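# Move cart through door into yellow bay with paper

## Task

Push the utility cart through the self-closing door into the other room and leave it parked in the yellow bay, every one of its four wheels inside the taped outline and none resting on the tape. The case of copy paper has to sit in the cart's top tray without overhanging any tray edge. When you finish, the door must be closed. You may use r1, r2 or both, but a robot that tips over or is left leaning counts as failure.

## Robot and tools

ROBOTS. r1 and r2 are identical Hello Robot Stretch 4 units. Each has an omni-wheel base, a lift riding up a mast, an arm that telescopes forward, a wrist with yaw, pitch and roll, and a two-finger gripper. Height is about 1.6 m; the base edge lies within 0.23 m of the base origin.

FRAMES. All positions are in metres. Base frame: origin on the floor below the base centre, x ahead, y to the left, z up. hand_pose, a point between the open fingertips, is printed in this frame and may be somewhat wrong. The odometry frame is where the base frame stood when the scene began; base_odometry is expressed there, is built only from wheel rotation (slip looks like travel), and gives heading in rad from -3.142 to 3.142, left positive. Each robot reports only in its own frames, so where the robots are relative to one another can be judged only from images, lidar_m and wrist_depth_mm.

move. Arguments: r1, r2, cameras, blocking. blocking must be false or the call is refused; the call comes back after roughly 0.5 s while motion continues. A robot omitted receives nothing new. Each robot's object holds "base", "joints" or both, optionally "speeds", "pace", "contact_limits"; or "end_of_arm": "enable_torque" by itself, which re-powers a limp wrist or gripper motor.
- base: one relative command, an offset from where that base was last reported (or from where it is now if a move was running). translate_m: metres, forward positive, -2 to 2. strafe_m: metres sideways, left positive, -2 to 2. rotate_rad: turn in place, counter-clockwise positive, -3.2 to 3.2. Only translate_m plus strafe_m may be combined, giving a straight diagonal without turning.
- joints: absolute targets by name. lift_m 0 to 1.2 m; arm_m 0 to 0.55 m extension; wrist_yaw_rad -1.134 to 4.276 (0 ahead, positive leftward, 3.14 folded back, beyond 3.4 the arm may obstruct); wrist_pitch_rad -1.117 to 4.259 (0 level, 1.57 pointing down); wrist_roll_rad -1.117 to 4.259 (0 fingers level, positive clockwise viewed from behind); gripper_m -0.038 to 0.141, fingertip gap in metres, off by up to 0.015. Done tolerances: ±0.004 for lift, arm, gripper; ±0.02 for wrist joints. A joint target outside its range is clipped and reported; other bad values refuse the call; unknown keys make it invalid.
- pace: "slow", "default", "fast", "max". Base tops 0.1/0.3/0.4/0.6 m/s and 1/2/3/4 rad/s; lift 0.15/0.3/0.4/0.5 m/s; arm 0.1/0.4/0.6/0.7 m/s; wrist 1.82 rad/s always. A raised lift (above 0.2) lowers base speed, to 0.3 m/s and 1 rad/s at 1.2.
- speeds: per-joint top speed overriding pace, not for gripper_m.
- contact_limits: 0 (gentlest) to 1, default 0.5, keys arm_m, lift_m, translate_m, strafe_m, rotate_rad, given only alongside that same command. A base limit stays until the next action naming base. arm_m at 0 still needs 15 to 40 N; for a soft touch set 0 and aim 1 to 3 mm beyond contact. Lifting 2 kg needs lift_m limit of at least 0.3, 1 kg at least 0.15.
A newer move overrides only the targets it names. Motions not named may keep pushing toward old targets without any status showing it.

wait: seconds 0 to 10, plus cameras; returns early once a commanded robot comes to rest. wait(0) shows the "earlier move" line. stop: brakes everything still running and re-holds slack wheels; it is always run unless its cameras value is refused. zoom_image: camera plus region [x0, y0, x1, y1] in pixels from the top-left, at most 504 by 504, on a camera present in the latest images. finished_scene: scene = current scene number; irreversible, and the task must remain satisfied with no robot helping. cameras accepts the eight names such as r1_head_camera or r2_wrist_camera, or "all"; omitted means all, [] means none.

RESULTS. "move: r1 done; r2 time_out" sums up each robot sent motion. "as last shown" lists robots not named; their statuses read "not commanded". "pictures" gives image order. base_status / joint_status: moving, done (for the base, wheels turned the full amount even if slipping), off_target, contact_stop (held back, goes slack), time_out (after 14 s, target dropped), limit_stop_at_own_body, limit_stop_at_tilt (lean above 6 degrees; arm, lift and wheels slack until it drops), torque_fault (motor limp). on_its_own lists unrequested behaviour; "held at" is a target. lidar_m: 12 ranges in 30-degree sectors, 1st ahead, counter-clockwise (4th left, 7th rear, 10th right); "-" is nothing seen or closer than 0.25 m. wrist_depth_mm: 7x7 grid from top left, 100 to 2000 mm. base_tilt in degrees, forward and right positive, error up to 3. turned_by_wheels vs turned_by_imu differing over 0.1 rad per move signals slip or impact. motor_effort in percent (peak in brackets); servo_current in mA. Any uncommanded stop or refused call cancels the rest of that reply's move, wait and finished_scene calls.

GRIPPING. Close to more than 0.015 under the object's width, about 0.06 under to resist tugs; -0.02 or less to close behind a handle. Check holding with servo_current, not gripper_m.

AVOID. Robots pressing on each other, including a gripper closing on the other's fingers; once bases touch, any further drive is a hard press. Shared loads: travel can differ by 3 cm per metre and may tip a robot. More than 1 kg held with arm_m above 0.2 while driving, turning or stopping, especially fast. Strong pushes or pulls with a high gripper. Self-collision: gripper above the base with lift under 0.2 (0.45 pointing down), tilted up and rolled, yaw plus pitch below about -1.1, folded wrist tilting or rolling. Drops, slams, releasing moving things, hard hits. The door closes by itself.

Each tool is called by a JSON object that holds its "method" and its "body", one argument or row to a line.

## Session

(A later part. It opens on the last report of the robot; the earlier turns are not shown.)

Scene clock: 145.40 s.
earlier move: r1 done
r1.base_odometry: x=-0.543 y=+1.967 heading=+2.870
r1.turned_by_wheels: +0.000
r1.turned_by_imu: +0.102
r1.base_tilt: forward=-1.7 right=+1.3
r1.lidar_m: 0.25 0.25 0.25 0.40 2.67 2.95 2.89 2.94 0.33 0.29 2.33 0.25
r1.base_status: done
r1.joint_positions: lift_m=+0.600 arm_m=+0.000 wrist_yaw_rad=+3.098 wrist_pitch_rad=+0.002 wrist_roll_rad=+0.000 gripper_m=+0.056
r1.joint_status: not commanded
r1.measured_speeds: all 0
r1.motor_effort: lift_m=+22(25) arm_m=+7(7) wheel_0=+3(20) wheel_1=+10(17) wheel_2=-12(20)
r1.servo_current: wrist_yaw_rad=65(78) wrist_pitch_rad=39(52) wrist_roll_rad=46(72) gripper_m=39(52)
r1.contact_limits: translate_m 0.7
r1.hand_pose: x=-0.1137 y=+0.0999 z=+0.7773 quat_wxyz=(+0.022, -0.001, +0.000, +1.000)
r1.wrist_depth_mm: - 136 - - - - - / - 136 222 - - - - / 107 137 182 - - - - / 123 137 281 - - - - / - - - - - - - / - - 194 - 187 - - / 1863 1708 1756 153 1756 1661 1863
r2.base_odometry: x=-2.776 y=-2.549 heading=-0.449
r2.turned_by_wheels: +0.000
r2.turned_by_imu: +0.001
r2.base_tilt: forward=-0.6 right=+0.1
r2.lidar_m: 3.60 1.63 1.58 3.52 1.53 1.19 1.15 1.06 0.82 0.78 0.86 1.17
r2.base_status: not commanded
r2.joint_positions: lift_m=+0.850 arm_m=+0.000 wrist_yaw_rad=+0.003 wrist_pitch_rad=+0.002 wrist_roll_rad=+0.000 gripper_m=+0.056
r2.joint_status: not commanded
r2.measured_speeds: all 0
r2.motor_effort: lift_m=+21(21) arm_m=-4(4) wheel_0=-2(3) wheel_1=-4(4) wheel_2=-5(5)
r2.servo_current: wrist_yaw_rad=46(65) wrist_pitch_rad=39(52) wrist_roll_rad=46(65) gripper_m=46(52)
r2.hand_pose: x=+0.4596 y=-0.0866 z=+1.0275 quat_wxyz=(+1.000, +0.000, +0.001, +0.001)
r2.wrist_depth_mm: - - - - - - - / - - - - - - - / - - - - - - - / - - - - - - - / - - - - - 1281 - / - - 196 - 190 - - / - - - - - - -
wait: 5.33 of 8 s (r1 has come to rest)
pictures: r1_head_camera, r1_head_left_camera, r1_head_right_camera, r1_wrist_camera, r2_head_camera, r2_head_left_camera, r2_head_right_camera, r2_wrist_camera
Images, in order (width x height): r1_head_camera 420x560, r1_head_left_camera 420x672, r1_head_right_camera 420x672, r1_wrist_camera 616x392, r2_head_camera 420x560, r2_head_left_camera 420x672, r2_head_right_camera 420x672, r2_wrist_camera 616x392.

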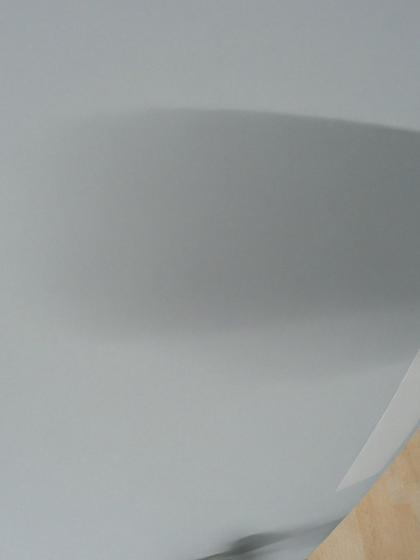

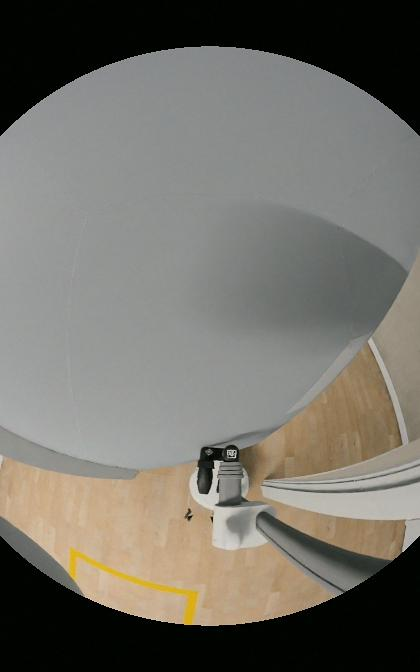

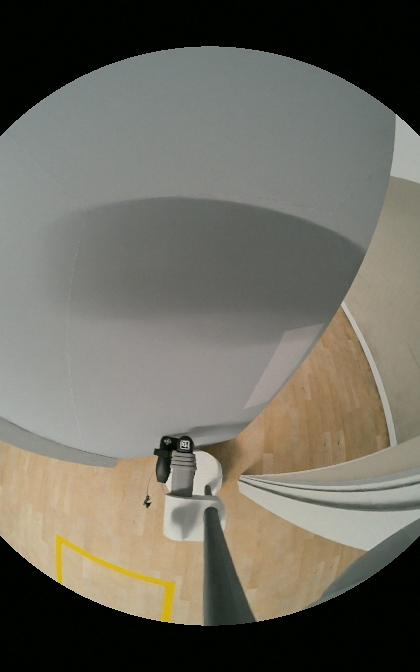

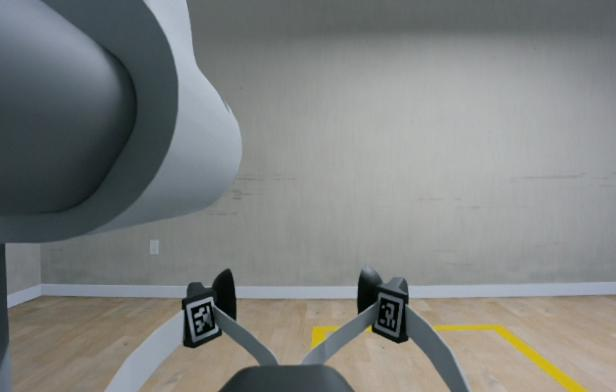

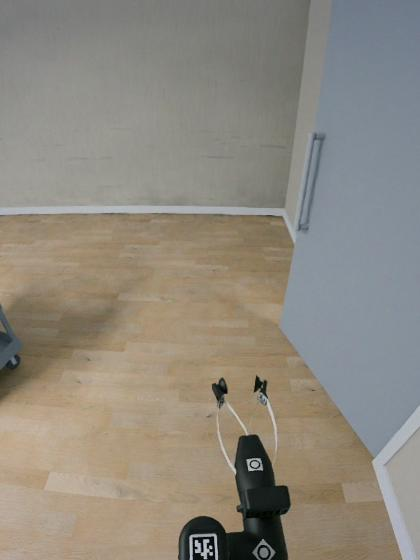

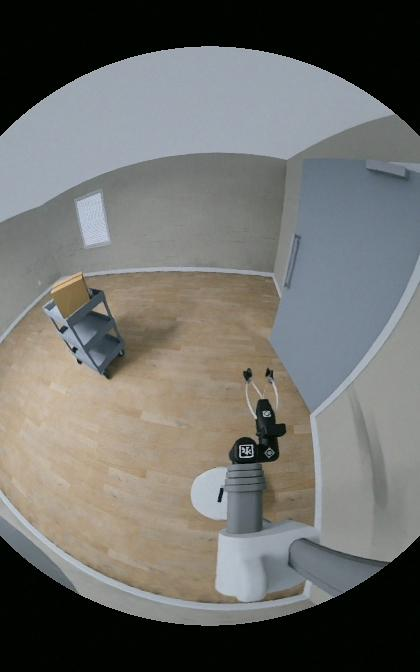

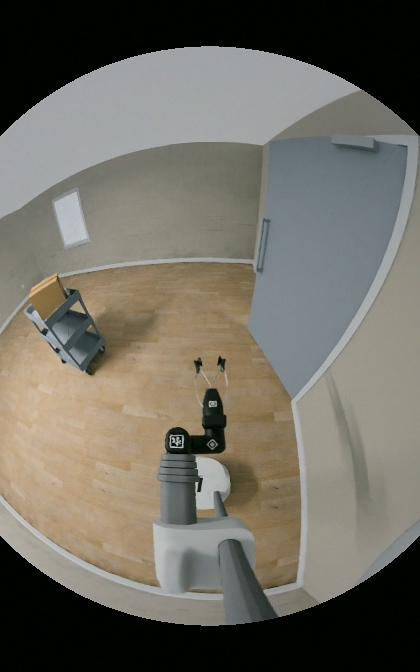

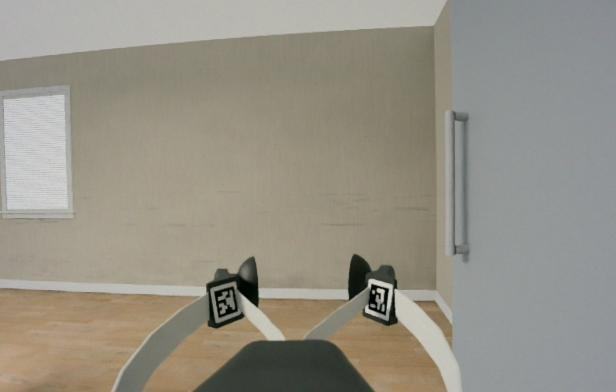

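{"method": "move", "body": {
  "blocking": false,
  "r1": {"base":{"translate_m":0.3},"pace":"slow","contact_limits":{"translate_m":0.8}},
  "cameras": []
}}

{"method": "wait", "body": {
  "seconds": 6,
  "cameras": ["r1_head_left_camera","r2_head_camera","r2_head_right_camera"]
}}

Scene clock: 162.10 s.
move: r1 moving
r1.base_odometry: x=-0.555 y=+1.971 heading=+2.870
r1.turned_by_wheels: +0.000
r1.turned_by_imu: +0.011
r1.base_tilt: forward=-2.1 right=+1.5
r1.lidar_m: 0.25 0.25 0.25 0.41 2.68 2.97 2.91 2.89 0.31 0.30 2.35 0.26
r1.base_status: translate_m moving
r1.joint_positions: lift_m=+0.600 arm_m=+0.000 wrist_yaw_rad=+3.098 wrist_pitch_rad=+0.002 wrist_roll_rad=+0.000 gripper_m=+0.056
r1.joint_status: not commanded
r1.measured_speeds: translate_m=+0.049 strafe_m=+0.000 rotate_rad=+0.001 lift_m=+0.000 arm_m=+0.000 wrist_yaw_rad=+0.000 wrist_pitch_rad=+0.000 wrist_roll_rad=+0.000
r1.motor_effort: lift_m=+22(22) arm_m=+7(7) wheel_0=+4(5) wheel_1=+15(16) wheel_2=-18(20)
r1.servo_current: wrist_yaw_rad=65(78) wrist_pitch_rad=46(46) wrist_roll_rad=39(72) gripper_m=39(46)
r1.contact_limits: translate_m 0.8
r1.hand_pose: x=-0.1137 y=+0.0999 z=+0.7773 quat_wxyz=(+0.022, -0.001, +0.000, +1.000)
r1.wrist_depth_mm: - 136 - - - - - / - 136 224 - - - - / 107 137 182 - - - - / 121 137 255 - - - - / - - - - - - - / - - 195 - 187 - - / 1983 1708 1756 153 1756 1756 1863
r2: as last shown
r2.turned_by_imu: +0.000
r2.base_tilt: forward=-0.7 right=+0.1
r2.lidar_m: 3.59 1.68 1.60 3.54 1.53 1.18 1.16 1.05 0.83 0.78 0.87 1.17
r2.motor_effort: lift_m=+21(21) arm_m=-4(4) wheel_0=-2(2) wheel_1=-4(4) wheel_2=-5(5)
r2.servo_current: wrist_yaw_rad=46(52) wrist_pitch_rad=46(46) wrist_roll_rad=39(59) gripper_m=52(52)
r2.wrist_depth_mm: - - - - - - - / - - - - - - - / - - - - - - - / - - - - - - - / - - - - - 1255 - / - - 196 - 190 - - / - - - - - - -

Scene clock: 165.87 s.
earlier move: r1 done
r1.base_odometry: x=-0.831 y=+2.048 heading=+2.871
r1.turned_by_wheels: +0.000
r1.turned_by_imu: +0.092
r1.base_tilt: forward=-1.7 right=+1.3
r1.lidar_m: 0.25 0.25 0.25 0.28 0.60 3.20 3.14 0.49 0.48 2.27 2.53 0.35
r1.base_status: done
r1.joint_positions: lift_m=+0.600 arm_m=+0.000 wrist_yaw_rad=+3.099 wrist_pitch_rad=+0.002 wrist_roll_rad=+0.000 gripper_m=+0.056
r1.joint_status: not commanded
r1.measured_speeds: all 0
r1.motor_effort: lift_m=+20(22) arm_m=+8(8) wheel_0=+7(12) wheel_1=+11(19) wheel_2=-10(21)
r1.servo_current: wrist_yaw_rad=72(91) wrist_pitch_rad=39(52) wrist_roll_rad=52(72) gripper_m=39(46)
r1.contact_limits: translate_m 0.8
r1.hand_pose: x=-0.1138 y=+0.0997 z=+0.7775 quat_wxyz=(+0.021, -0.001, +0.000, +1.000)
r1.wrist_depth_mm: - 136 - - - - - / - 136 - - - - - / 108 137 186 - - - - / 124 137 259 - - - - / - - - - - - - / - - 194 - 187 - - / 1921 1708 1756 153 1863 1708 1921
r2.base_odometry: x=-2.776 y=-2.549 heading=-0.449
r2.turned_by_wheels: +0.000
r2.turned_by_imu: +0.001
r2.base_tilt: forward=-0.7 right=+0.1
r2.lidar_m: 1.29 1.64 1.57 3.53 1.56 1.17 1.14 1.07 0.82 0.79 0.87 1.07
r2.base_status: not commanded
r2.joint_positions: lift_m=+0.850 arm_m=+0.000 wrist_yaw_rad=+0.003 wrist_pitch_rad=+0.002 wrist_roll_rad=+0.000 gripper_m=+0.056
r2.joint_status: not commanded
r2.measured_speeds: all 0
r2.motor_effort: lift_m=+21(21) arm_m=-4(4) wheel_0=-2(3) wheel_1=-4(5) wheel_2=-5(5)
r2.servo_current: wrist_yaw_rad=46(65) wrist_pitch_rad=46(46) wrist_roll_rad=59(65) gripper_m=59(59)
r2.hand_pose: x=+0.4596 y=-0.0866 z=+1.0275 quat_wxyz=(+1.000, +0.000, +0.001, +0.001)
r2.wrist_depth_mm: - - - - - - - / - - - - - - - / - - - - - - - / - - - - - - - / - - - - - - - / - - 196 - 189 - - / - - - - - - -
wait: 3.77 of 6 s (r1 has come to rest)
Images, in order (width x height): r1_head_left_camera 420x672, r2_head_camera 420x560, r2_head_right_camera 420x672.

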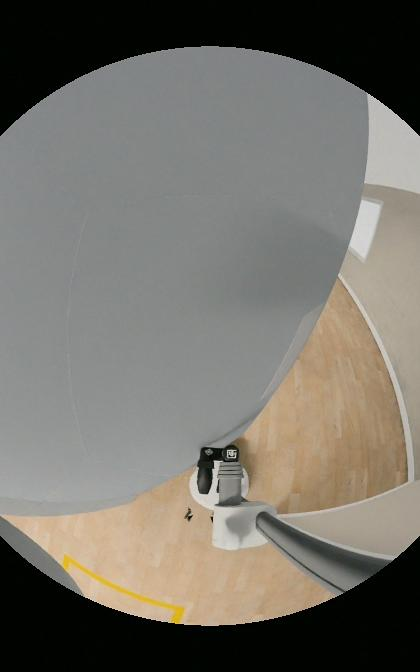

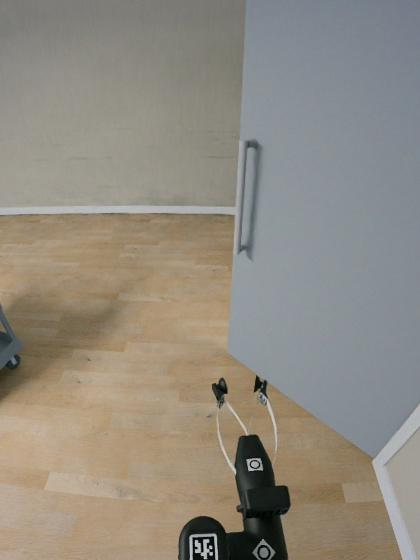

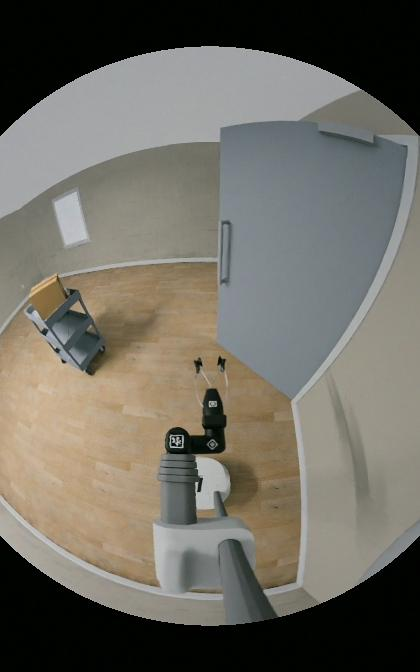

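{"method": "move", "body": {
  "blocking": false,
  "r1": {"base":{"translate_m":0.3},"pace":"slow","contact_limits":{"translate_m":0.8}},
  "cameras": []
}}

{"method": "wait", "body": {
  "seconds": 6,
  "cameras": ["r1_head_left_camera","r2_head_camera","r2_head_right_camera","r2_wrist_camera"]
}}

Scene clock: 171.07 s.
move: r1 moving
r1.base_odometry: x=-0.843 y=+2.051 heading=+2.871
r1.turned_by_wheels: +0.000
r1.turned_by_imu: +0.002
r1.base_tilt: forward=-1.6 right=+1.3
r1.lidar_m: 0.25 0.25 0.25 0.25 0.57 3.21 3.19 0.49 0.49 2.29 2.53 0.35
r1.base_status: translate_m moving
r1.joint_positions: lift_m=+0.600 arm_m=+0.000 wrist_yaw_rad=+3.099 wrist_pitch_rad=+0.002 wrist_roll_rad=+0.000 gripper_m=+0.056
r1.joint_status: not commanded
r1.measured_speeds: translate_m=+0.048 strafe_m=+0.000 rotate_rad=-0.002 lift_m=+0.000 arm_m=+0.000 wrist_yaw_rad=+0.000 wrist_pitch_rad=+0.000 wrist_roll_rad=+0.000
r1.motor_effort: lift_m=+20(20) arm_m=+8(8) wheel_0=+7(10) wheel_1=+12(15) wheel_2=-15(16)
r1.servo_current: wrist_yaw_rad=65(72) wrist_pitch_rad=46(46) wrist_roll_rad=46(59) gripper_m=39(46)
r1.contact_limits: translate_m 0.8
r1.hand_pose: x=-0.1138 y=+0.0997 z=+0.7775 quat_wxyz=(+0.021, -0.001, +0.000, +1.000)
r1.wrist_depth_mm: - 136 - - - - - / - 136 221 - - - - / 105 136 182 - - - - / 124 137 278 - - - - / - - - - - - - / - - 194 - 187 - - / 1983 1756 1708 153 1808 1708 1921
r2: as last shown
r2.turned_by_imu: +0.000
r2.lidar_m: 1.28 1.69 1.56 3.53 1.53 1.18 1.15 1.09 0.83 0.79 0.87 1.06
r2.motor_effort: lift_m=+21(21) arm_m=-4(4) wheel_0=-2(2) wheel_1=-4(4) wheel_2=-5(5)
r2.servo_current: wrist_yaw_rad=52(59) wrist_pitch_rad=39(46) wrist_roll_rad=52(52) gripper_m=46(59)
r2.wrist_depth_mm: - - - - - - - / - - - - - - - / - - - - - - - / - - - - - - - / - - - - - - - / - - 196 - 188 - - / - - - - - - -

Scene clock: 174.83 s.
earlier move: r1 done
r1.base_odometry: x=-1.120 y=+2.128 heading=+2.871
r1.turned_by_wheels: +0.000
r1.turned_by_imu: +0.000
r1.base_tilt: forward=-1.6 right=+1.3
r1.lidar_m: 0.27 0.25 - 0.25 0.34 3.48 3.46 0.67 0.95 2.33 2.57 4.02
r1.base_status: done
r1.joint_positions: lift_m=+0.600 arm_m=+0.000 wrist_yaw_rad=+3.092 wrist_pitch_rad=+0.002 wrist_roll_rad=+0.000 gripper_m=+0.056
r1.joint_status: not commanded
r1.measured_speeds: all 0
r1.motor_effort: lift_m=+20(20) arm_m=+5(8) wheel_0=+3(10) wheel_1=+9(15) wheel_2=-5(17)
r1.servo_current: wrist_yaw_rad=46(91) wrist_pitch_rad=39(52) wrist_roll_rad=46(72) gripper_m=46(52)
r1.contact_limits: translate_m 0.8
r1.hand_pose: x=-0.1129 y=+0.1016 z=+0.7775 quat_wxyz=(+0.025, -0.001, +0.000, +1.000)
r1.wrist_depth_mm: - 136 - - - - - / - 137 - - - - - / 109 137 204 - - - - / 124 138 - - - - - / 732 - - - - - - / 759 - 194 - 187 - - / 750 1618 1708 153 1808 1708 1921
r2.base_odometry: x=-2.776 y=-2.549 heading=-0.449
r2.turned_by_wheels: +0.000
r2.turned_by_imu: +0.001
r2.base_tilt: forward=-0.7 right=+0.1
r2.lidar_m: 1.04 1.67 1.59 3.51 1.54 1.19 1.15 1.09 0.82 0.79 0.86 0.98
r2.base_status: not commanded
r2.joint_positions: lift_m=+0.850 arm_m=+0.000 wrist_yaw_rad=+0.003 wrist_pitch_rad=+0.002 wrist_roll_rad=+0.000 gripper_m=+0.056
r2.joint_status: not commanded
r2.measured_speeds: all 0
r2.motor_effort: lift_m=+21(21) arm_m=-4(4) wheel_0=-2(2) wheel_1=-4(4) wheel_2=-5(5)
r2.servo_current: wrist_yaw_rad=59(65) wrist_pitch_rad=39(52) wrist_roll_rad=39(59) gripper_m=46(59)
r2.hand_pose: x=+0.4596 y=-0.0866 z=+1.0275 quat_wxyz=(+1.000, +0.000, +0.001, +0.001)
r2.wrist_depth_mm: - - - - - - - / - - - 891 - - - / - - - 820 - - - / - - - 931 - - - / - - - 931 - - - / - - 196 831 187 - - / - - - - - - -
wait: 3.77 of 6 s (r1 has come to rest)
Images, in order (width x height): r1_head_left_camera 420x672, r2_head_camera 420x560, r2_head_right_camera 420x672, r2_wrist_camera 616x392.

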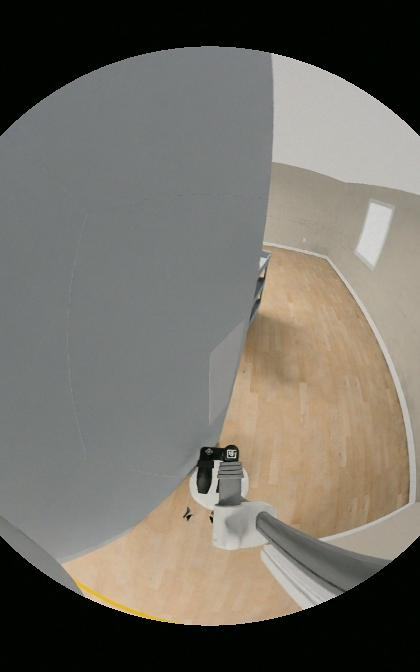

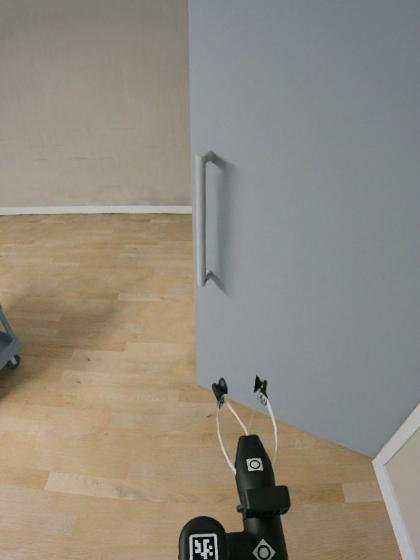

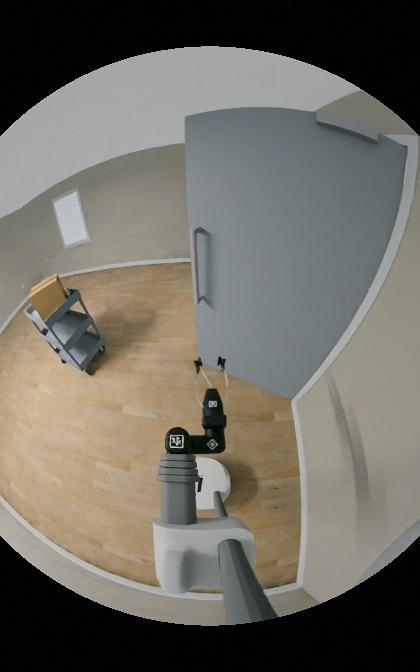

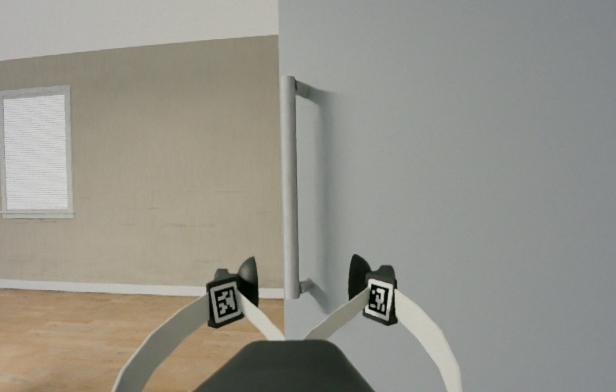

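{"method": "move", "body": {
  "blocking": false,
  "r2": {"base":{"translate_m":0.35,"strafe_m":0.03},"joints":{"gripper_m":0.1},"contact_limits":{"translate_m":0.3}},
  "cameras": []
}}

{"method": "wait", "body": {
  "seconds": 4,
  "cameras": ["r2_head_camera","r2_wrist_camera"]
}}

Scene clock: 191.47 s.
move: r2 moving
r1: as last shown
r1.lidar_m: 0.25 0.25 - 0.25 0.32 3.45 3.46 0.69 0.97 2.33 2.59 4.04
r1.motor_effort: lift_m=+20(20) arm_m=+5(5) wheel_0=+4(4) wheel_1=+9(9) wheel_2=-5(5)
r1.servo_current: wrist_yaw_rad=59(59) wrist_pitch_rad=46(46) wrist_roll_rad=46(65) gripper_m=33(46)
r1.contact_limits: translate_m 0.8
r1.wrist_depth_mm: - 137 - - - - - / - 137 - - - - - / 109 138 203 - - - - / 124 138 - - - - - / 732 - - - - - - / 759 - 193 - 188 - - / 741 1661 1708 153 1808 1661 1863
r2.base_odometry: x=-2.747 y=-2.560 heading=-0.449
r2.turned_by_wheels: +0.000
r2.turned_by_imu: +0.001
r2.base_tilt: forward=-0.7 right=+0.0
r2.lidar_m: 1.01 1.66 1.56 3.61 1.55 1.20 1.17 1.10 0.83 0.79 0.87 0.95
r2.base_status: translate_m moving; strafe_m moving
r2.joint_positions: lift_m=+0.850 arm_m=+0.000 wrist_yaw_rad=+0.003 wrist_pitch_rad=+0.002 wrist_roll_rad=+0.000 gripper_m=+0.075
r2.joint_status: gripper_m moving
r2.measured_speeds: translate_m=+0.121 strafe_m=+0.010 rotate_rad=+0.005 lift_m=+0.000 arm_m=+0.000 wrist_yaw_rad=+0.000 wrist_pitch_rad=+0.000 wrist_roll_rad=+0.000
r2.motor_effort: lift_m=+21(21) arm_m=-4(4) wheel_0=+10(10) wheel_1=+8(9) wheel_2=-13(14)
r2.servo_current: wrist_yaw_rad=52(59) wrist_pitch_rad=39(46) wrist_roll_rad=59(59) gripper_m=104(104)
r2.contact_limits: translate_m 0.3
r2.hand_pose: x=+0.4596 y=-0.0866 z=+1.0275 quat_wxyz=(+1.000, +0.000, +0.001, +0.001)
r2.wrist_depth_mm: - - - - - - - / - - - 891 - - - / - - - - - - - / - - - 809 - - - / - - - 809 - - - / - - 190 809 187 - - / - - - - - - -

Scene clock: 193.63 s.
earlier move: r2 done
r1.base_odometry: x=-1.120 y=+2.128 heading=+2.871
r1.turned_by_wheels: +0.000
r1.turned_by_imu: +0.000
r1.base_tilt: forward=-1.6 right=+1.3
r1.lidar_m: 0.25 0.25 - 0.25 0.32 3.49 3.47 0.67 0.96 2.33 2.58 4.02
r1.base_status: not commanded
r1.joint_positions: lift_m=+0.600 arm_m=+0.000 wrist_yaw_rad=+3.092 wrist_pitch_rad=+0.002 wrist_roll_rad=+0.000 gripper_m=+0.056
r1.joint_status: not commanded
r1.measured_speeds: all 0
r1.motor_effort: lift_m=+20(20) arm_m=+5(5) wheel_0=+3(4) wheel_1=+9(9) wheel_2=-5(5)
r1.servo_current: wrist_yaw_rad=46(65) wrist_pitch_rad=39(52) wrist_roll_rad=46(72) gripper_m=46(46)
r1.contact_limits: translate_m 0.8
r1.hand_pose: x=-0.1129 y=+0.1016 z=+0.7775 quat_wxyz=(+0.025, -0.001, +0.000, +1.000)
r1.wrist_depth_mm: - 137 - - - - - / - 137 - - - - - / 109 138 202 - - - - / 124 138 - - - - - / 741 - - - - - - / 750 - 193 - 187 - - / 750 1618 1708 153 1756 1756 1983
r2.base_odometry: x=-2.448 y=-2.674 heading=-0.449
r2.turned_by_wheels: +0.000
r2.turned_by_imu: +0.000
r2.base_tilt: forward=-0.7 right=+0.0
r2.lidar_m: 0.71 3.46 1.36 4.56 1.99 1.52 1.47 1.14 0.90 0.86 0.72 0.68
r2.base_status: done
r2.joint_positions: lift_m=+0.850 arm_m=+0.000 wrist_yaw_rad=+0.003 wrist_pitch_rad=+0.002 wrist_roll_rad=+0.000 gripper_m=+0.100
r2.joint_status: all done
r2.measured_speeds: all 0
r2.motor_effort: lift_m=+21(21) arm_m=-4(4) wheel_0=+2(10) wheel_1=+3(10) wheel_2=-4(14)
r2.servo_current: wrist_yaw_rad=46(65) wrist_pitch_rad=39(52) wrist_roll_rad=52(59) gripper_m=52(104)
r2.contact_limits: translate_m 0.3
r2.hand_pose: x=+0.4596 y=-0.0866 z=+1.0275 quat_wxyz=(+1.000, +0.000, +0.001, +0.001)
r2.wrist_depth_mm: - - - 496 - 399 377 / - - - 473 - 402 379 / - - - 473 - 404 382 / - - - 473 - - 387 / - - - 480 - - 389 / - - 195 484 186 - 392 / - - - - - - 392
wait: 2.17 of 4 s (r2 has come to rest)
Images, in order (width x height): r2_head_camera 420x560, r2_wrist_camera 616x392.

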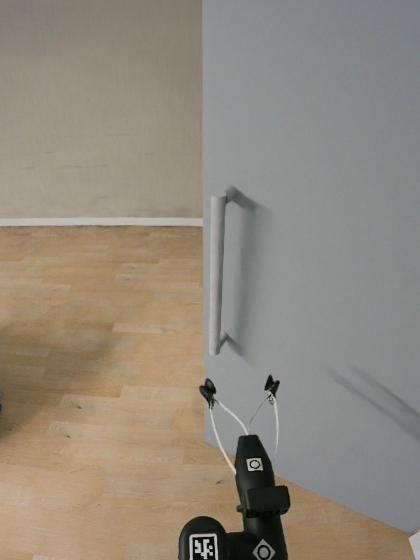

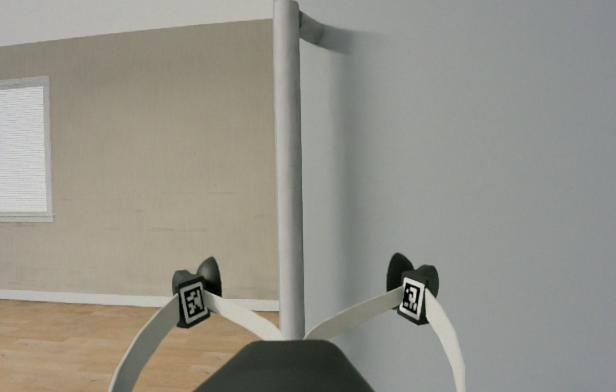

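{"method": "move", "body": {
  "blocking": false,
  "r2": {"base":{"translate_m":0.2,"strafe_m":0.02},"joints":{"gripper_m":0.065},"contact_limits":{"translate_m":0.2},"pace":"slow"},
  "cameras": []
}}

{"method": "wait", "body": {
  "seconds": 5,
  "cameras": ["r2_head_camera","r2_wrist_camera"]
}}

Scene clock: 199.03 s.
move: r2 moving
r1: as last shown
r1.base_tilt: forward=-1.6 right=+1.2
r1.lidar_m: 0.25 0.25 - 0.25 0.33 3.50 3.46 0.68 0.96 2.33 2.59 4.05
r1.motor_effort: lift_m=+20(20) arm_m=+5(5) wheel_0=+4(4) wheel_1=+9(9) wheel_2=-5(5)
r1.servo_current: wrist_yaw_rad=46(65) wrist_pitch_rad=46(46) wrist_roll_rad=59(59) gripper_m=46(46)
r1.contact_limits: translate_m 0.8
r1.wrist_depth_mm: - 137 - - - - - / - 137 - - - - - / 109 138 203 - - - - / 124 138 - - - - - / 732 - - - - - - / 750 - 194 - 188 - - / 750 1576 1756 153 1756 1661 1921
r2.base_odometry: x=-2.436 y=-2.678 heading=-0.449
r2.turned_by_wheels: +0.000
r2.turned_by_imu: +0.001
r2.base_tilt: forward=-0.7 right=+0.0
r2.lidar_m: 0.71 3.45 1.36 4.63 2.05 1.55 1.51 1.16 0.89 0.85 0.69 0.67
r2.base_status: translate_m moving; strafe_m moving
r2.joint_positions: lift_m=+0.850 arm_m=+0.000 wrist_yaw_rad=+0.003 wrist_pitch_rad=+0.002 wrist_roll_rad=+0.000 gripper_m=+0.091
r2.joint_status: gripper_m moving
r2.measured_speeds: translate_m=+0.048 strafe_m=+0.006 rotate_rad=-0.002 lift_m=+0.000 arm_m=+0.000 wrist_yaw_rad=+0.000 wrist_pitch_rad=+0.000 wrist_roll_rad=+0.000
r2.motor_effort: lift_m=+21(21) arm_m=-4(4) wheel_0=+3(7) wheel_1=+6(8) wheel_2=-9(11)
r2.servo_current: wrist_yaw_rad=46(59) wrist_pitch_rad=46(46) wrist_roll_rad=39(65) gripper_m=52(78)
r2.contact_limits: translate_m 0.2
r2.hand_pose: x=+0.4596 y=-0.0866 z=+1.0275 quat_wxyz=(+1.000, +0.000, +0.001, +0.001)
r2.wrist_depth_mm: - - - 462 - 397 366 / - - - 462 - 394 373 / - - - 462 - 397 377 / - - - 466 - 402 379 / - - - 473 - 402 382 / - - 191 469 187 399 382 / - - - - - - 384

Scene clock: 201.83 s.
earlier move: r2 done
r1.base_odometry: x=-1.120 y=+2.128 heading=+2.871
r1.turned_by_wheels: +0.000
r1.turned_by_imu: +0.000
r1.base_tilt: forward=-1.6 right=+1.3
r1.lidar_m: 0.25 0.25 - 0.25 0.34 3.49 3.46 0.69 0.98 2.34 2.54 4.03
r1.base_status: not commanded
r1.joint_positions: lift_m=+0.600 arm_m=+0.000 wrist_yaw_rad=+3.092 wrist_pitch_rad=+0.002 wrist_roll_rad=+0.000 gripper_m=+0.056
r1.joint_status: not commanded
r1.measured_speeds: all 0
r1.motor_effort: lift_m=+20(20) arm_m=+5(5) wheel_0=+4(5) wheel_1=+9(9) wheel_2=-5(5)
r1.servo_current: wrist_yaw_rad=59(72) wrist_pitch_rad=46(46) wrist_roll_rad=46(65) gripper_m=39(52)
r1.contact_limits: translate_m 0.8
r1.hand_pose: x=-0.1129 y=+0.1016 z=+0.7775 quat_wxyz=(+0.025, -0.001, +0.000, +1.000)
r1.wrist_depth_mm: - 137 - - - - - / - 137 - - - - - / 109 138 203 - - - - / 124 138 - - - - - / 732 - - - - - - / 750 - 193 - 187 - - / 750 1661 1756 153 1808 1708 1863
r2.base_odometry: x=-2.260 y=-2.742 heading=-0.449
r2.turned_by_wheels: +0.000
r2.turned_by_imu: +0.001
r2.base_tilt: forward=-0.7 right=+0.1
r2.lidar_m: 0.49 3.26 1.27 4.90 2.28 1.71 1.69 1.20 0.92 0.79 0.56 0.53
r2.base_status: done
r2.joint_positions: lift_m=+0.850 arm_m=+0.000 wrist_yaw_rad=+0.003 wrist_pitch_rad=+0.002 wrist_roll_rad=+0.000 gripper_m=+0.065
r2.joint_status: all done
r2.measured_speeds: all 0
r2.motor_effort: lift_m=+21(21) arm_m=-4(4) wheel_0=+4(8) wheel_1=+5(8) wheel_2=-6(11)
r2.servo_current: wrist_yaw_rad=46(59) wrist_pitch_rad=39(52) wrist_roll_rad=46(65) gripper_m=59(98)
r2.contact_limits: translate_m 0.2
r2.hand_pose: x=+0.4596 y=-0.0866 z=+1.0275 quat_wxyz=(+1.000, +0.000, +0.001, +0.001)
r2.wrist_depth_mm: - - - 278 307 271 250 / - - - 285 309 273 247 / - - - 338 312 273 251 / - - - 340 315 276 254 / - - - 343 310 279 254 / - - 193 283 193 274 256 / - - - - 309 266 256
wait: 2.80 of 5 s (r2 has come to rest)
Images, in order (width x height): r2_head_camera 420x560, r2_wrist_camera 616x392.

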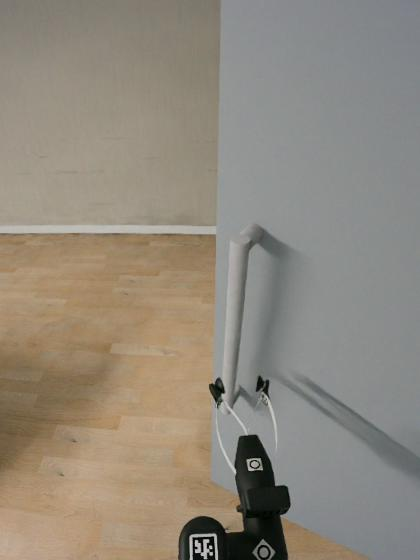

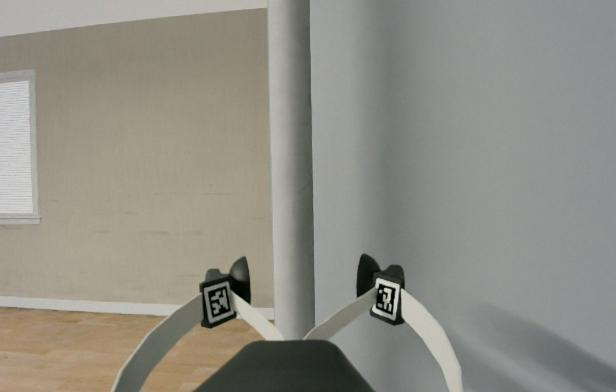

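{"method": "move", "body": {
  "blocking": false,
  "r2": {"base":{"translate_m":0.055,"strafe_m":0.008},"joints":{"lift_m":0.93},"contact_limits":{"translate_m":0.2},"pace":"slow"},
  "cameras": []
}}

{"method": "wait", "body": {
  "seconds": 3,
  "cameras": ["r2_head_camera","r2_wrist_camera"]
}}

Scene clock: 207.07 s.
move: r2 moving
r1: as last shown
r1.lidar_m: 0.26 0.25 - 0.25 0.35 3.49 3.46 0.70 0.97 2.33 2.59 3.99
r1.motor_effort: lift_m=+20(20) arm_m=+5(5) wheel_0=+4(4) wheel_1=+9(9) wheel_2=-5(5)
r1.servo_current: wrist_yaw_rad=59(65) wrist_pitch_rad=46(46) wrist_roll_rad=52(52) gripper_m=39(46)
r1.contact_limits: translate_m 0.8
r1.wrist_depth_mm: - 137 - - - - - / - 137 - - - - - / 109 137 202 - - - - / 124 138 - - - - - / 732 - - - - - - / 750 - 194 - 187 - - / 750 1618 1756 153 1808 1756 1863
r2.base_odometry: x=-2.247 y=-2.746 heading=-0.448
r2.turned_by_wheels: +0.000
r2.turned_by_imu: +0.001
r2.base_tilt: forward=-0.7 right=+0.1
r2.lidar_m: 0.51 3.26 1.26 4.91 2.25 1.76 1.69 1.22 0.91 0.78 0.55 0.51
r2.base_status: translate_m moving; strafe_m moving
r2.joint_positions: lift_m=+0.875 arm_m=+0.000 wrist_yaw_rad=+0.003 wrist_pitch_rad=+0.002 wrist_roll_rad=+0.000 gripper_m=+0.065
r2.joint_status: lift_m moving
r2.measured_speeds: translate_m=+0.049 strafe_m=+0.008 rotate_rad=-0.001 lift_m=+0.097 arm_m=+0.000 wrist_yaw_rad=+0.000 wrist_pitch_rad=+0.000 wrist_roll_rad=+0.000
r2.motor_effort: lift_m=+23(25) arm_m=-4(4) wheel_0=+3(9) wheel_1=+8(9) wheel_2=-10(10)
r2.servo_current: wrist_yaw_rad=39(52) wrist_pitch_rad=39(39) wrist_roll_rad=46(59) gripper_m=46(65)
r2.contact_limits: translate_m 0.2
r2.hand_pose: x=+0.4596 y=-0.0866 z=+1.0528 quat_wxyz=(+1.000, +0.000, +0.001, +0.001)
r2.wrist_depth_mm: - - - 270 297 265 242 / - - - 324 301 265 243 / - - - 329 304 267 242 / - - - 330 306 268 247 / - - - 272 301 270 247 / - - 194 271 192 267 250 / - - - - 298 264 249

Scene clock: 208.33 s.
earlier move: r2 done
r1.base_odometry: x=-1.120 y=+2.128 heading=+2.871
r1.turned_by_wheels: +0.000
r1.turned_by_imu: +0.000
r1.base_tilt: forward=-1.6 right=+1.3
r1.lidar_m: 0.25 0.25 - 0.25 0.33 3.49 3.48 0.70 0.94 2.34 2.58 4.03
r1.base_status: not commanded
r1.joint_positions: lift_m=+0.600 arm_m=+0.000 wrist_yaw_rad=+3.092 wrist_pitch_rad=+0.002 wrist_roll_rad=+0.000 gripper_m=+0.056
r1.joint_status: not commanded
r1.measured_speeds: all 0
r1.motor_effort: lift_m=+20(20) arm_m=+5(5) wheel_0=+4(4) wheel_1=+9(9) wheel_2=-5(6)
r1.servo_current: wrist_yaw_rad=46(65) wrist_pitch_rad=39(52) wrist_roll_rad=46(59) gripper_m=39(46)
r1.contact_limits: translate_m 0.8
r1.hand_pose: x=-0.1129 y=+0.1016 z=+0.7775 quat_wxyz=(+0.025, -0.001, +0.000, +1.000)
r1.wrist_depth_mm: - 137 - - - - - / - 137 - - - - - / 109 138 203 - - - - / 124 138 - - - - - / 723 - - - - - - / 759 - 194 - 188 - - / 750 1618 1708 153 1808 1708 1921
r2.base_odometry: x=-2.207 y=-2.759 heading=-0.448
r2.turned_by_wheels: +0.000
r2.turned_by_imu: +0.000
r2.base_tilt: forward=-0.7 right=+0.1
r2.lidar_m: 0.47 3.20 1.23 4.91 2.33 1.81 1.75 1.21 0.93 0.72 0.53 0.48
r2.base_status: done
r2.joint_positions: lift_m=+0.930 arm_m=+0.000 wrist_yaw_rad=+0.003 wrist_pitch_rad=+0.002 wrist_roll_rad=+0.000 gripper_m=+0.065
r2.joint_status: all done
r2.measured_speeds: all 0
r2.motor_effort: lift_m=+21(25) arm_m=-4(4) wheel_0=+3(9) wheel_1=+4(9) wheel_2=-5(10)
r2.servo_current: wrist_yaw_rad=52(59) wrist_pitch_rad=39(46) wrist_roll_rad=52(59) gripper_m=52(65)
r2.contact_limits: translate_m 0.2
r2.hand_pose: x=+0.4596 y=-0.0866 z=+1.1075 quat_wxyz=(+1.000, +0.000, +0.001, +0.001)
r2.wrist_depth_mm: - - - 220 265 236 214 / - - - 230 263 235 215 / - - - 290 267 236 216 / - - - 230 270 237 218 / - - - 230 266 238 220 / - - 193 228 193 240 220 / - - - - 270 233 221
wait: 1.27 of 3 s (r2 has come to rest)
Images, in order (width x height): r2_head_camera 420x560, r2_wrist_camera 616x392.

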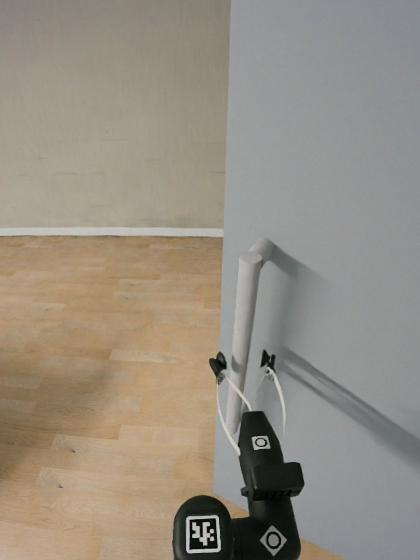

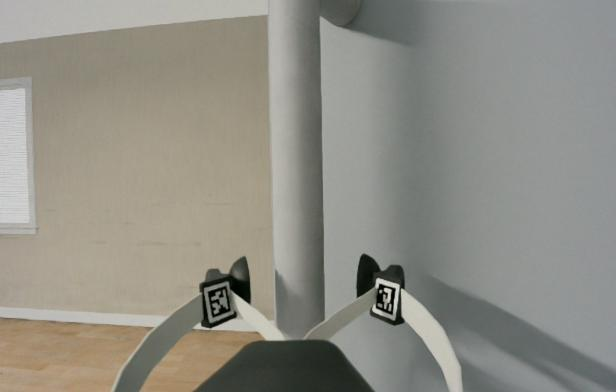

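{"method": "move", "body": {
  "blocking": false,
  "r2": {"base":{"translate_m":0.045,"strafe_m":0.004},"contact_limits":{"translate_m":0.2},"pace":"slow"},
  "cameras": []
}}

{"method": "wait", "body": {
  "seconds": 2,
  "cameras": ["r2_wrist_camera"]
}}

{"method": "move", "body": {
  "blocking": false,
  "r2": {"joints":{"gripper_m":-0.03}},
  "cameras": []
}}

{"method": "wait", "body": {
  "seconds": 3,
  "cameras": ["r2_head_camera","r2_wrist_camera"]
}}

Scene clock: 216.07 s.
move: r2 moving
r1: as last shown
r1.lidar_m: 0.27 0.25 - 0.25 0.33 3.48 3.47 0.67 0.91 2.32 2.58 4.03
r1.motor_effort: lift_m=+20(20) arm_m=+5(5) wheel_0=+4(4) wheel_1=+9(9) wheel_2=-5(5)
r1.servo_current: wrist_yaw_rad=46(72) wrist_pitch_rad=39(46) wrist_roll_rad=52(65) gripper_m=39(46)
r1.contact_limits: translate_m 0.8
r1.wrist_depth_mm: - 137 - - - - - / - 137 - - - - - / 109 137 202 - - - - / 124 138 - - - - - / 741 - - - - - - / 750 - 193 - 188 - - / 759 1618 1708 153 1808 1708 1983
r2.base_odometry: x=-2.195 y=-2.763 heading=-0.448
r2.turned_by_wheels: +0.000
r2.turned_by_imu: +0.001
r2.base_tilt: forward=-0.6 right=+0.0
r2.lidar_m: 0.43 3.20 1.23 4.91 2.33 1.79 1.76 1.22 0.93 0.69 0.50 0.48
r2.base_status: translate_m moving; strafe_m moving
r2.joint_positions: lift_m=+0.930 arm_m=+0.000 wrist_yaw_rad=+0.003 wrist_pitch_rad=+0.002 wrist_roll_rad=+0.000 gripper_m=+0.065
r2.joint_status: not commanded
r2.measured_speeds: translate_m=+0.049 strafe_m=+0.004 rotate_rad=+0.003 lift_m=+0.000 arm_m=+0.000 wrist_yaw_rad=+0.000 wrist_pitch_rad=+0.000 wrist_roll_rad=+0.000
r2.motor_effort: lift_m=+21(21) arm_m=-4(4) wheel_0=+9(9) wheel_1=+8(8) wheel_2=-11(11)
r2.servo_current: wrist_yaw_rad=39(52) wrist_pitch_rad=46(46) wrist_roll_rad=33(52) gripper_m=59(59)
r2.contact_limits: translate_m 0.2
r2.hand_pose: x=+0.4596 y=-0.0866 z=+1.1075 quat_wxyz=(+1.000, +0.000, +0.001, +0.001)
r2.wrist_depth_mm: - - - 216 256 224 206 / - - - 216 257 228 - / - - - 216 258 231 209 / - - - 216 260 233 210 / - - - 216 256 231 212 / - - 193 213 193 231 213 / - - - - 259 224 213

Scene clock: 217.20 s.
earlier move: r2 done
r1.base_odometry: x=-1.120 y=+2.128 heading=+2.871
r1.turned_by_wheels: +0.000
r1.turned_by_imu: +0.000
r1.base_tilt: forward=-1.6 right=+1.3
r1.lidar_m: 0.27 0.25 - 0.25 0.33 3.47 3.45 0.68 0.94 2.34 2.58 4.02
r1.base_status: not commanded
r1.joint_positions: lift_m=+0.600 arm_m=+0.000 wrist_yaw_rad=+3.092 wrist_pitch_rad=+0.002 wrist_roll_rad=+0.000 gripper_m=+0.056
r1.joint_status: not commanded
r1.measured_speeds: all 0
r1.motor_effort: lift_m=+20(20) arm_m=+5(5) wheel_0=+4(4) wheel_1=+9(9) wheel_2=-5(5)
r1.servo_current: wrist_yaw_rad=39(72) wrist_pitch_rad=39(52) wrist_roll_rad=52(65) gripper_m=39(46)
r1.contact_limits: translate_m 0.8
r1.hand_pose: x=-0.1129 y=+0.1016 z=+0.7775 quat_wxyz=(+0.025, -0.001, +0.000, +1.000)
r1.wrist_depth_mm: - 137 - - - - - / - 137 - - - - - / 109 138 202 - - - - / 123 138 - - - - - / 732 - - - - - - / 759 - 194 - 187 - - / 750 1618 1661 153 1808 1708 1863
r2.base_odometry: x=-2.165 y=-2.775 heading=-0.448
r2.turned_by_wheels: +0.000
r2.turned_by_imu: +0.000
r2.base_tilt: forward=-0.7 right=+0.1
r2.lidar_m: 0.43 3.17 1.21 1.25 2.38 1.84 1.79 1.24 0.92 0.66 0.45 0.45
r2.base_status: done
r2.joint_positions: lift_m=+0.930 arm_m=+0.000 wrist_yaw_rad=+0.003 wrist_pitch_rad=+0.002 wrist_roll_rad=+0.000 gripper_m=+0.065
r2.joint_status: not commanded
r2.measured_speeds: all 0
r2.motor_effort: lift_m=+21(21) arm_m=-4(4) wheel_0=+5(9) wheel_1=+4(8) wheel_2=-7(11)
r2.servo_current: wrist_yaw_rad=46(52) wrist_pitch_rad=46(46) wrist_roll_rad=52(59) gripper_m=52(59)
r2.contact_limits: translate_m 0.2
r2.hand_pose: x=+0.4595 y=-0.0867 z=+1.1075 quat_wxyz=(+1.000, +0.000, +0.001, +0.001)
r2.wrist_depth_mm: - - - 177 229 202 185 / - - - 180 230 203 186 / - - - 183 231 204 187 / - - - 180 237 204 189 / - - - 181 229 206 187 / - - 193 180 194 207 190 / - - - - 232 201 191
wait: 1.13 of 2 s (r2 has come to rest)
Images, in order (width x height): r2_wrist_camera 616x392.

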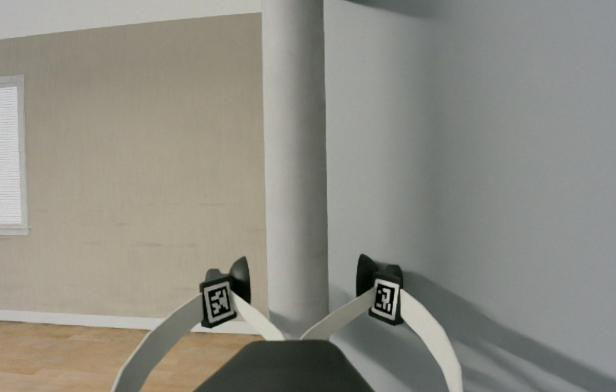

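Scene clock: 217.70 s.
move: r2 moving
r1: as last shown
r1.lidar_m: 0.26 0.25 - 0.25 0.33 3.48 3.44 0.69 0.96 2.33 2.59 4.03
r1.motor_effort: lift_m=+20(20) arm_m=+5(5) wheel_0=+4(4) wheel_1=+9(10) wheel_2=-5(5)
r1.servo_current: wrist_yaw_rad=33(59) wrist_pitch_rad=46(46) wrist_roll_rad=46(52) gripper_m=39(52)
r1.contact_limits: translate_m 0.8
r1.wrist_depth_mm: - 137 - - - - - / - 137 - - - - - / 109 137 203 - - - - / 124 138 - - - - - / 741 - - - - - - / 750 - 193 - 187 - - / 750 1661 1756 153 1863 1661 1863
r2.base_odometry: x=-2.165 y=-2.775 heading=-0.448
r2.turned_by_wheels: +0.000
r2.turned_by_imu: +0.000
r2.base_tilt: forward=-0.7 right=+0.1
r2.lidar_m: 0.41 3.18 1.21 1.22 2.38 1.82 1.80 1.22 0.94 0.66 0.49 0.45
r2.base_status: not commanded
r2.joint_positions: lift_m=+0.930 arm_m=+0.000 wrist_yaw_rad=+0.002 wrist_pitch_rad=+0.002 wrist_roll_rad=+0.000 gripper_m=+0.046
r2.joint_status: gripper_m moving
r2.measured_speeds: all 0
r2.motor_effort: lift_m=+21(21) arm_m=-4(4) wheel_0=+5(5) wheel_1=+4(4) wheel_2=-6(7)
r2.servo_current: wrist_yaw_rad=39(59) wrist_pitch_rad=39(52) wrist_roll_rad=46(52) gripper_m=143(143)
r2.contact_limits: translate_m 0.2
r2.hand_pose: x=+0.4595 y=-0.0868 z=+1.1075 quat_wxyz=(+1.000, +0.000, +0.001, +0.001)
r2.wrist_depth_mm: - - - 176 228 201 185 / - - - 181 230 201 185 / - - - 181 231 204 187 / - - - 179 237 204 188 / - - - 180 230 207 186 / - - 196 180 193 207 190 / - - - - 232 200 190

Scene clock: 218.87 s.
earlier move: r2 done
r1.base_odometry: x=-1.120 y=+2.128 heading=+2.871
r1.turned_by_wheels: +0.000
r1.turned_by_imu: +0.000
r1.base_tilt: forward=-1.6 right=+1.3
r1.lidar_m: 0.27 0.25 - 0.25 0.32 3.50 3.48 0.69 0.93 2.33 2.58 4.03
r1.base_status: not commanded
r1.joint_positions: lift_m=+0.600 arm_m=+0.000 wrist_yaw_rad=+3.092 wrist_pitch_rad=+0.002 wrist_roll_rad=+0.000 gripper_m=+0.056
r1.joint_status: not commanded
r1.measured_speeds: all 0
r1.motor_effort: lift_m=+20(20) arm_m=+5(5) wheel_0=+3(4) wheel_1=+2(10) wheel_2=-2(5)
r1.servo_current: wrist_yaw_rad=59(59) wrist_pitch_rad=39(52) wrist_roll_rad=52(65) gripper_m=46(52)
r1.contact_limits: translate_m 0.8
r1.hand_pose: x=-0.1129 y=+0.1016 z=+0.7775 quat_wxyz=(+0.025, -0.001, +0.000, +1.000)
r1.wrist_depth_mm: - 137 - - - - - / - 137 - - - - - / 109 137 203 - - - - / 124 138 - - - - - / 741 - - - - - - / 750 - 195 - 187 - - / 741 1618 1661 143 1863 1708 1921
r2.base_odometry: x=-2.164 y=-2.775 heading=-0.448
r2.turned_by_wheels: +0.000
r2.turned_by_imu: +0.001
r2.base_tilt: forward=-0.6 right=+0.0
r2.lidar_m: 0.38 3.14 1.21 1.25 2.39 1.84 1.79 1.24 0.94 0.67 0.46 0.43
r2.base_status: not commanded
r2.joint_positions: lift_m=+0.930 arm_m=+0.000 wrist_yaw_rad=+0.005 wrist_pitch_rad=+0.002 wrist_roll_rad=+0.000 gripper_m=-0.028
r2.joint_status: all done
r2.measured_speeds: all 0
r2.motor_effort: lift_m=+21(21) arm_m=-4(4) wheel_0=+0(5) wheel_1=+1(4) wheel_2=+4(7)
r2.servo_current: wrist_yaw_rad=52(59) wrist_pitch_rad=33(52) wrist_roll_rad=46(59) gripper_m=124(332)
r2.contact_limits: translate_m 0.2
r2.hand_pose: x=+0.4598 y=-0.0859 z=+1.1075 quat_wxyz=(+1.000, +0.000, +0.001, +0.003)
r2.wrist_depth_mm: - - - 162 216 190 174 / - - - 165 217 190 175 / - - - 163 219 193 177 / - - - 168 220 194 178 / - - - 166 222 194 178 / - - 187 167 180 195 179 / - - - - 220 190 180
wait: 1.17 of 3 s (r2 has come to rest)
Images, in order (width x height): r2_head_camera 420x560, r2_wrist_camera 616x392.

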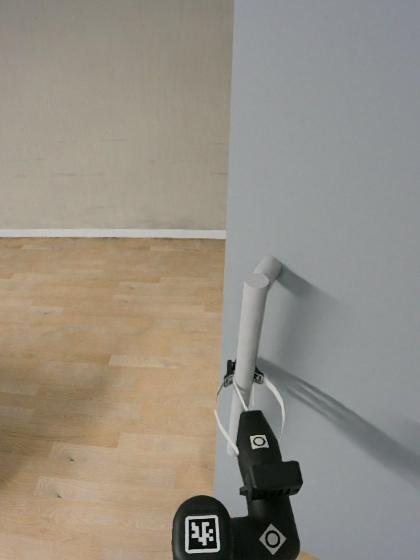

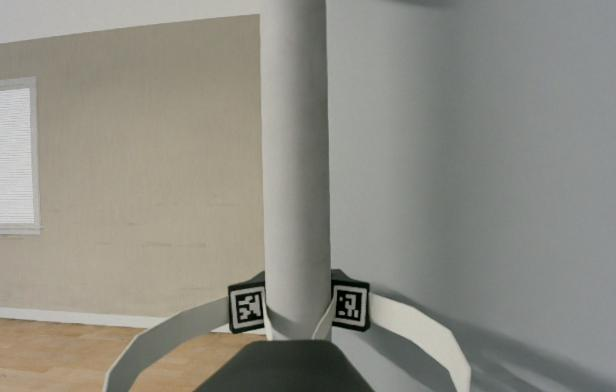

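{"method": "move", "body": {
  "blocking": false,
  "r2": {"base":{"translate_m":-0.2,"strafe_m":0.03},"contact_limits":{"translate_m":0.5},"pace":"slow"},
  "cameras": []
}}

{"method": "wait", "body": {
  "seconds": 4,
  "cameras": ["r2_head_camera","r2_head_right_camera","r2_wrist_camera","r1_head_left_camera","r1_head_right_camera"]
}}

Scene clock: 223.73 s.
move: r2 moving
r1: as last shown
r1.base_tilt: forward=-1.6 right=+1.2
r1.lidar_m: 0.31 0.25 0.25 0.25 0.37 3.50 3.46 0.70 0.96 2.34 2.59 4.02
r1.motor_effort: lift_m=+20(20) arm_m=+5(5) wheel_0=+3(3) wheel_1=+2(2) wheel_2=-2(2)
r1.servo_current: wrist_yaw_rad=33(59) wrist_pitch_rad=46(52) wrist_roll_rad=46(65) gripper_m=39(46)
r1.contact_limits: translate_m 0.8
r1.wrist_depth_mm: - 137 - - - - - / - 137 - - - - - / 109 137 202 - - - - / 124 138 - - - - - / 741 - - - - - - / 750 - 194 - 187 - - / 759 1618 1756 143 1863 1618 1863
r2.base_odometry: x=-2.174 y=-2.768 heading=-0.447
r2.turned_by_wheels: +0.001
r2.turned_by_imu: +0.001
r2.base_tilt: forward=-0.6 right=+0.0
r2.lidar_m: 0.40 3.19 1.22 1.25 2.38 1.83 1.78 1.21 0.93 0.68 0.46 0.44
r2.base_status: translate_m moving; strafe_m moving
r2.joint_positions: lift_m=+0.930 arm_m=+0.000 wrist_yaw_rad=+0.008 wrist_pitch_rad=+0.002 wrist_roll_rad=+0.000 gripper_m=-0.028
r2.joint_status: not commanded
r2.measured_speeds: translate_m=-0.049 strafe_m=+0.008 rotate_rad=+0.002 lift_m=+0.000 arm_m=+0.000 wrist_yaw_rad=+0.012 wrist_pitch_rad=+0.000 wrist_roll_rad=+0.000
r2.motor_effort: lift_m=+21(21) arm_m=-4(4) wheel_0=-6(8) wheel_1=-8(8) wheel_2=+20(20)
r2.servo_current: wrist_yaw_rad=59(65) wrist_pitch_rad=46(46) wrist_roll_rad=46(59) gripper_m=124(130)
r2.contact_limits: translate_m 0.5
r2.hand_pose: x=+0.4600 y=-0.0852 z=+1.1075 quat_wxyz=(+1.000, +0.000, +0.001, +0.004)
r2.wrist_depth_mm: - - - 163 216 190 174 / - - - 164 216 190 175 / - - - 164 219 193 177 / - - - 167 220 196 178 / - - - 165 222 195 179 / - - 186 167 180 196 180 / - - - - 220 190 180

Scene clock: 226.53 s.
earlier move: r2 done
r1.base_odometry: x=-1.120 y=+2.128 heading=+2.871
r1.turned_by_wheels: +0.000
r1.turned_by_imu: +0.000
r1.base_tilt: forward=-1.6 right=+1.3
r1.lidar_m: 1.47 0.36 0.33 0.34 0.44 3.48 3.46 0.70 0.94 2.33 2.59 4.04
r1.base_status: not commanded
r1.joint_positions: lift_m=+0.600 arm_m=+0.000 wrist_yaw_rad=+3.092 wrist_pitch_rad=+0.002 wrist_roll_rad=+0.000 gripper_m=+0.056
r1.joint_status: not commanded
r1.measured_speeds: all 0
r1.motor_effort: lift_m=+20(20) arm_m=+5(5) wheel_0=+3(4) wheel_1=+2(3) wheel_2=-2(2)
r1.servo_current: wrist_yaw_rad=52(72) wrist_pitch_rad=39(52) wrist_roll_rad=46(65) gripper_m=39(52)
r1.contact_limits: translate_m 0.8
r1.hand_pose: x=-0.1129 y=+0.1016 z=+0.7775 quat_wxyz=(+0.025, -0.001, +0.000, +1.000)
r1.wrist_depth_mm: - 137 - - - - - / - 137 - - - - - / 109 138 203 - - - - / 123 138 - - - - - / 732 - - - - - - / 741 - 193 - 187 - - / 750 1661 1708 143 1808 1756 1863
r2.base_odometry: x=-2.331 y=-2.661 heading=-0.446
r2.turned_by_wheels: +0.002
r2.turned_by_imu: +0.037
r2.base_tilt: forward=-0.6 right=+0.0
r2.lidar_m: 0.40 3.39 1.28 4.36 2.07 1.64 1.59 1.21 0.95 0.83 0.49 0.45
r2.base_status: done
r2.joint_positions: lift_m=+0.930 arm_m=+0.000 wrist_yaw_rad=+0.024 wrist_pitch_rad=+0.002 wrist_roll_rad=+0.000 gripper_m=-0.029
r2.joint_status: not commanded
r2.measured_speeds: all 0
r2.on_its_own: wrist_yaw_rad is at rest, and its servo_current (143 mA) is outside its rest range (0 to 104 mA)
r2.motor_effort: lift_m=+21(21) arm_m=-4(4) wheel_0=+9(13) wheel_1=-4(9) wheel_2=+23(29)
r2.servo_current: wrist_yaw_rad=143(163) wrist_pitch_rad=39(46) wrist_roll_rad=52(59) gripper_m=111(130)
r2.contact_limits: translate_m 0.5
r2.hand_pose: x=+0.4613 y=-0.0806 z=+1.1075 quat_wxyz=(+1.000, +0.000, +0.001, +0.012)
r2.wrist_depth_mm: - - - 228 216 195 - / - - - 165 216 195 183 / - - - 173 218 198 185 / - - - 173 219 199 185 / - - - 172 221 200 186 / - - 181 173 213 201 187 / - - - - 220 196 187
wait: 2.80 of 4 s (r2 has come to rest)
pictures: r1_head_left_camera, r1_head_right_camera, r2_head_camera, r2_head_right_camera, r2_wrist_camera
Images, in order (width x height): r1_head_left_camera 420x672, r1_head_right_camera 420x672, r2_head_camera 420x560, r2_head_right_camera 420x672, r2_wrist_camera 616x392.

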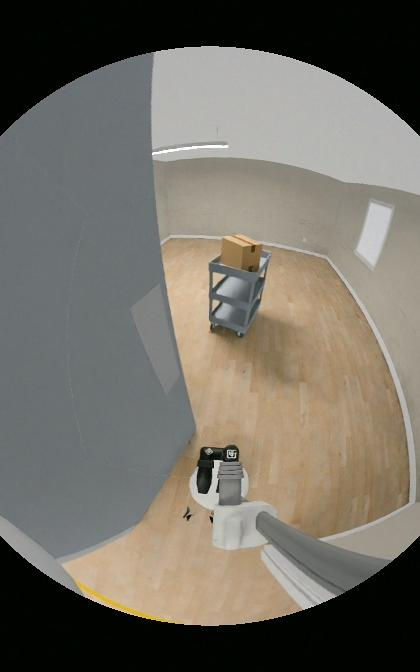

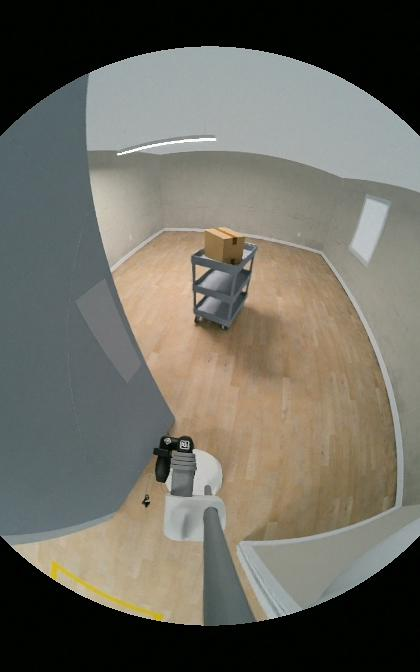

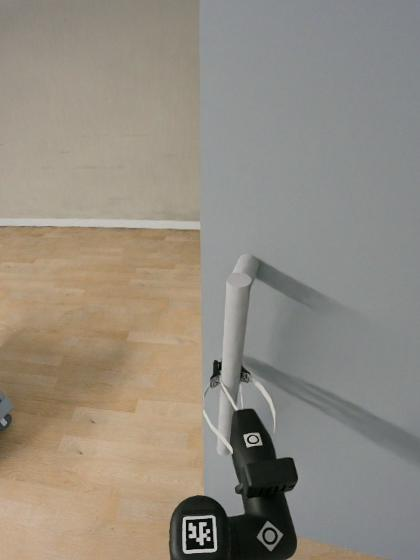

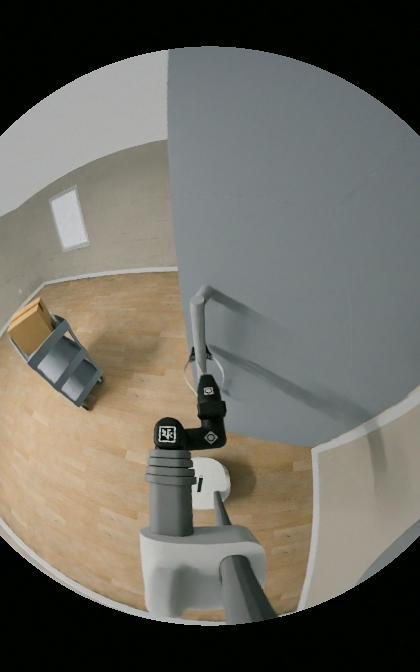

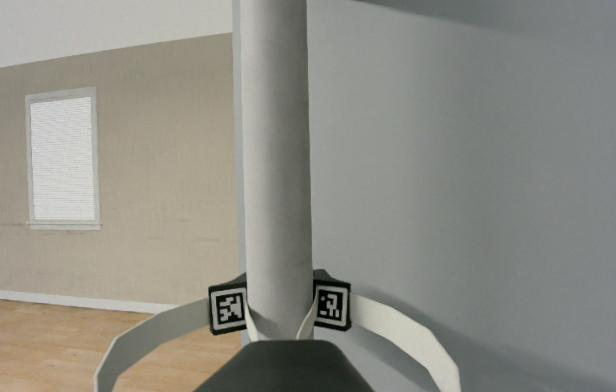

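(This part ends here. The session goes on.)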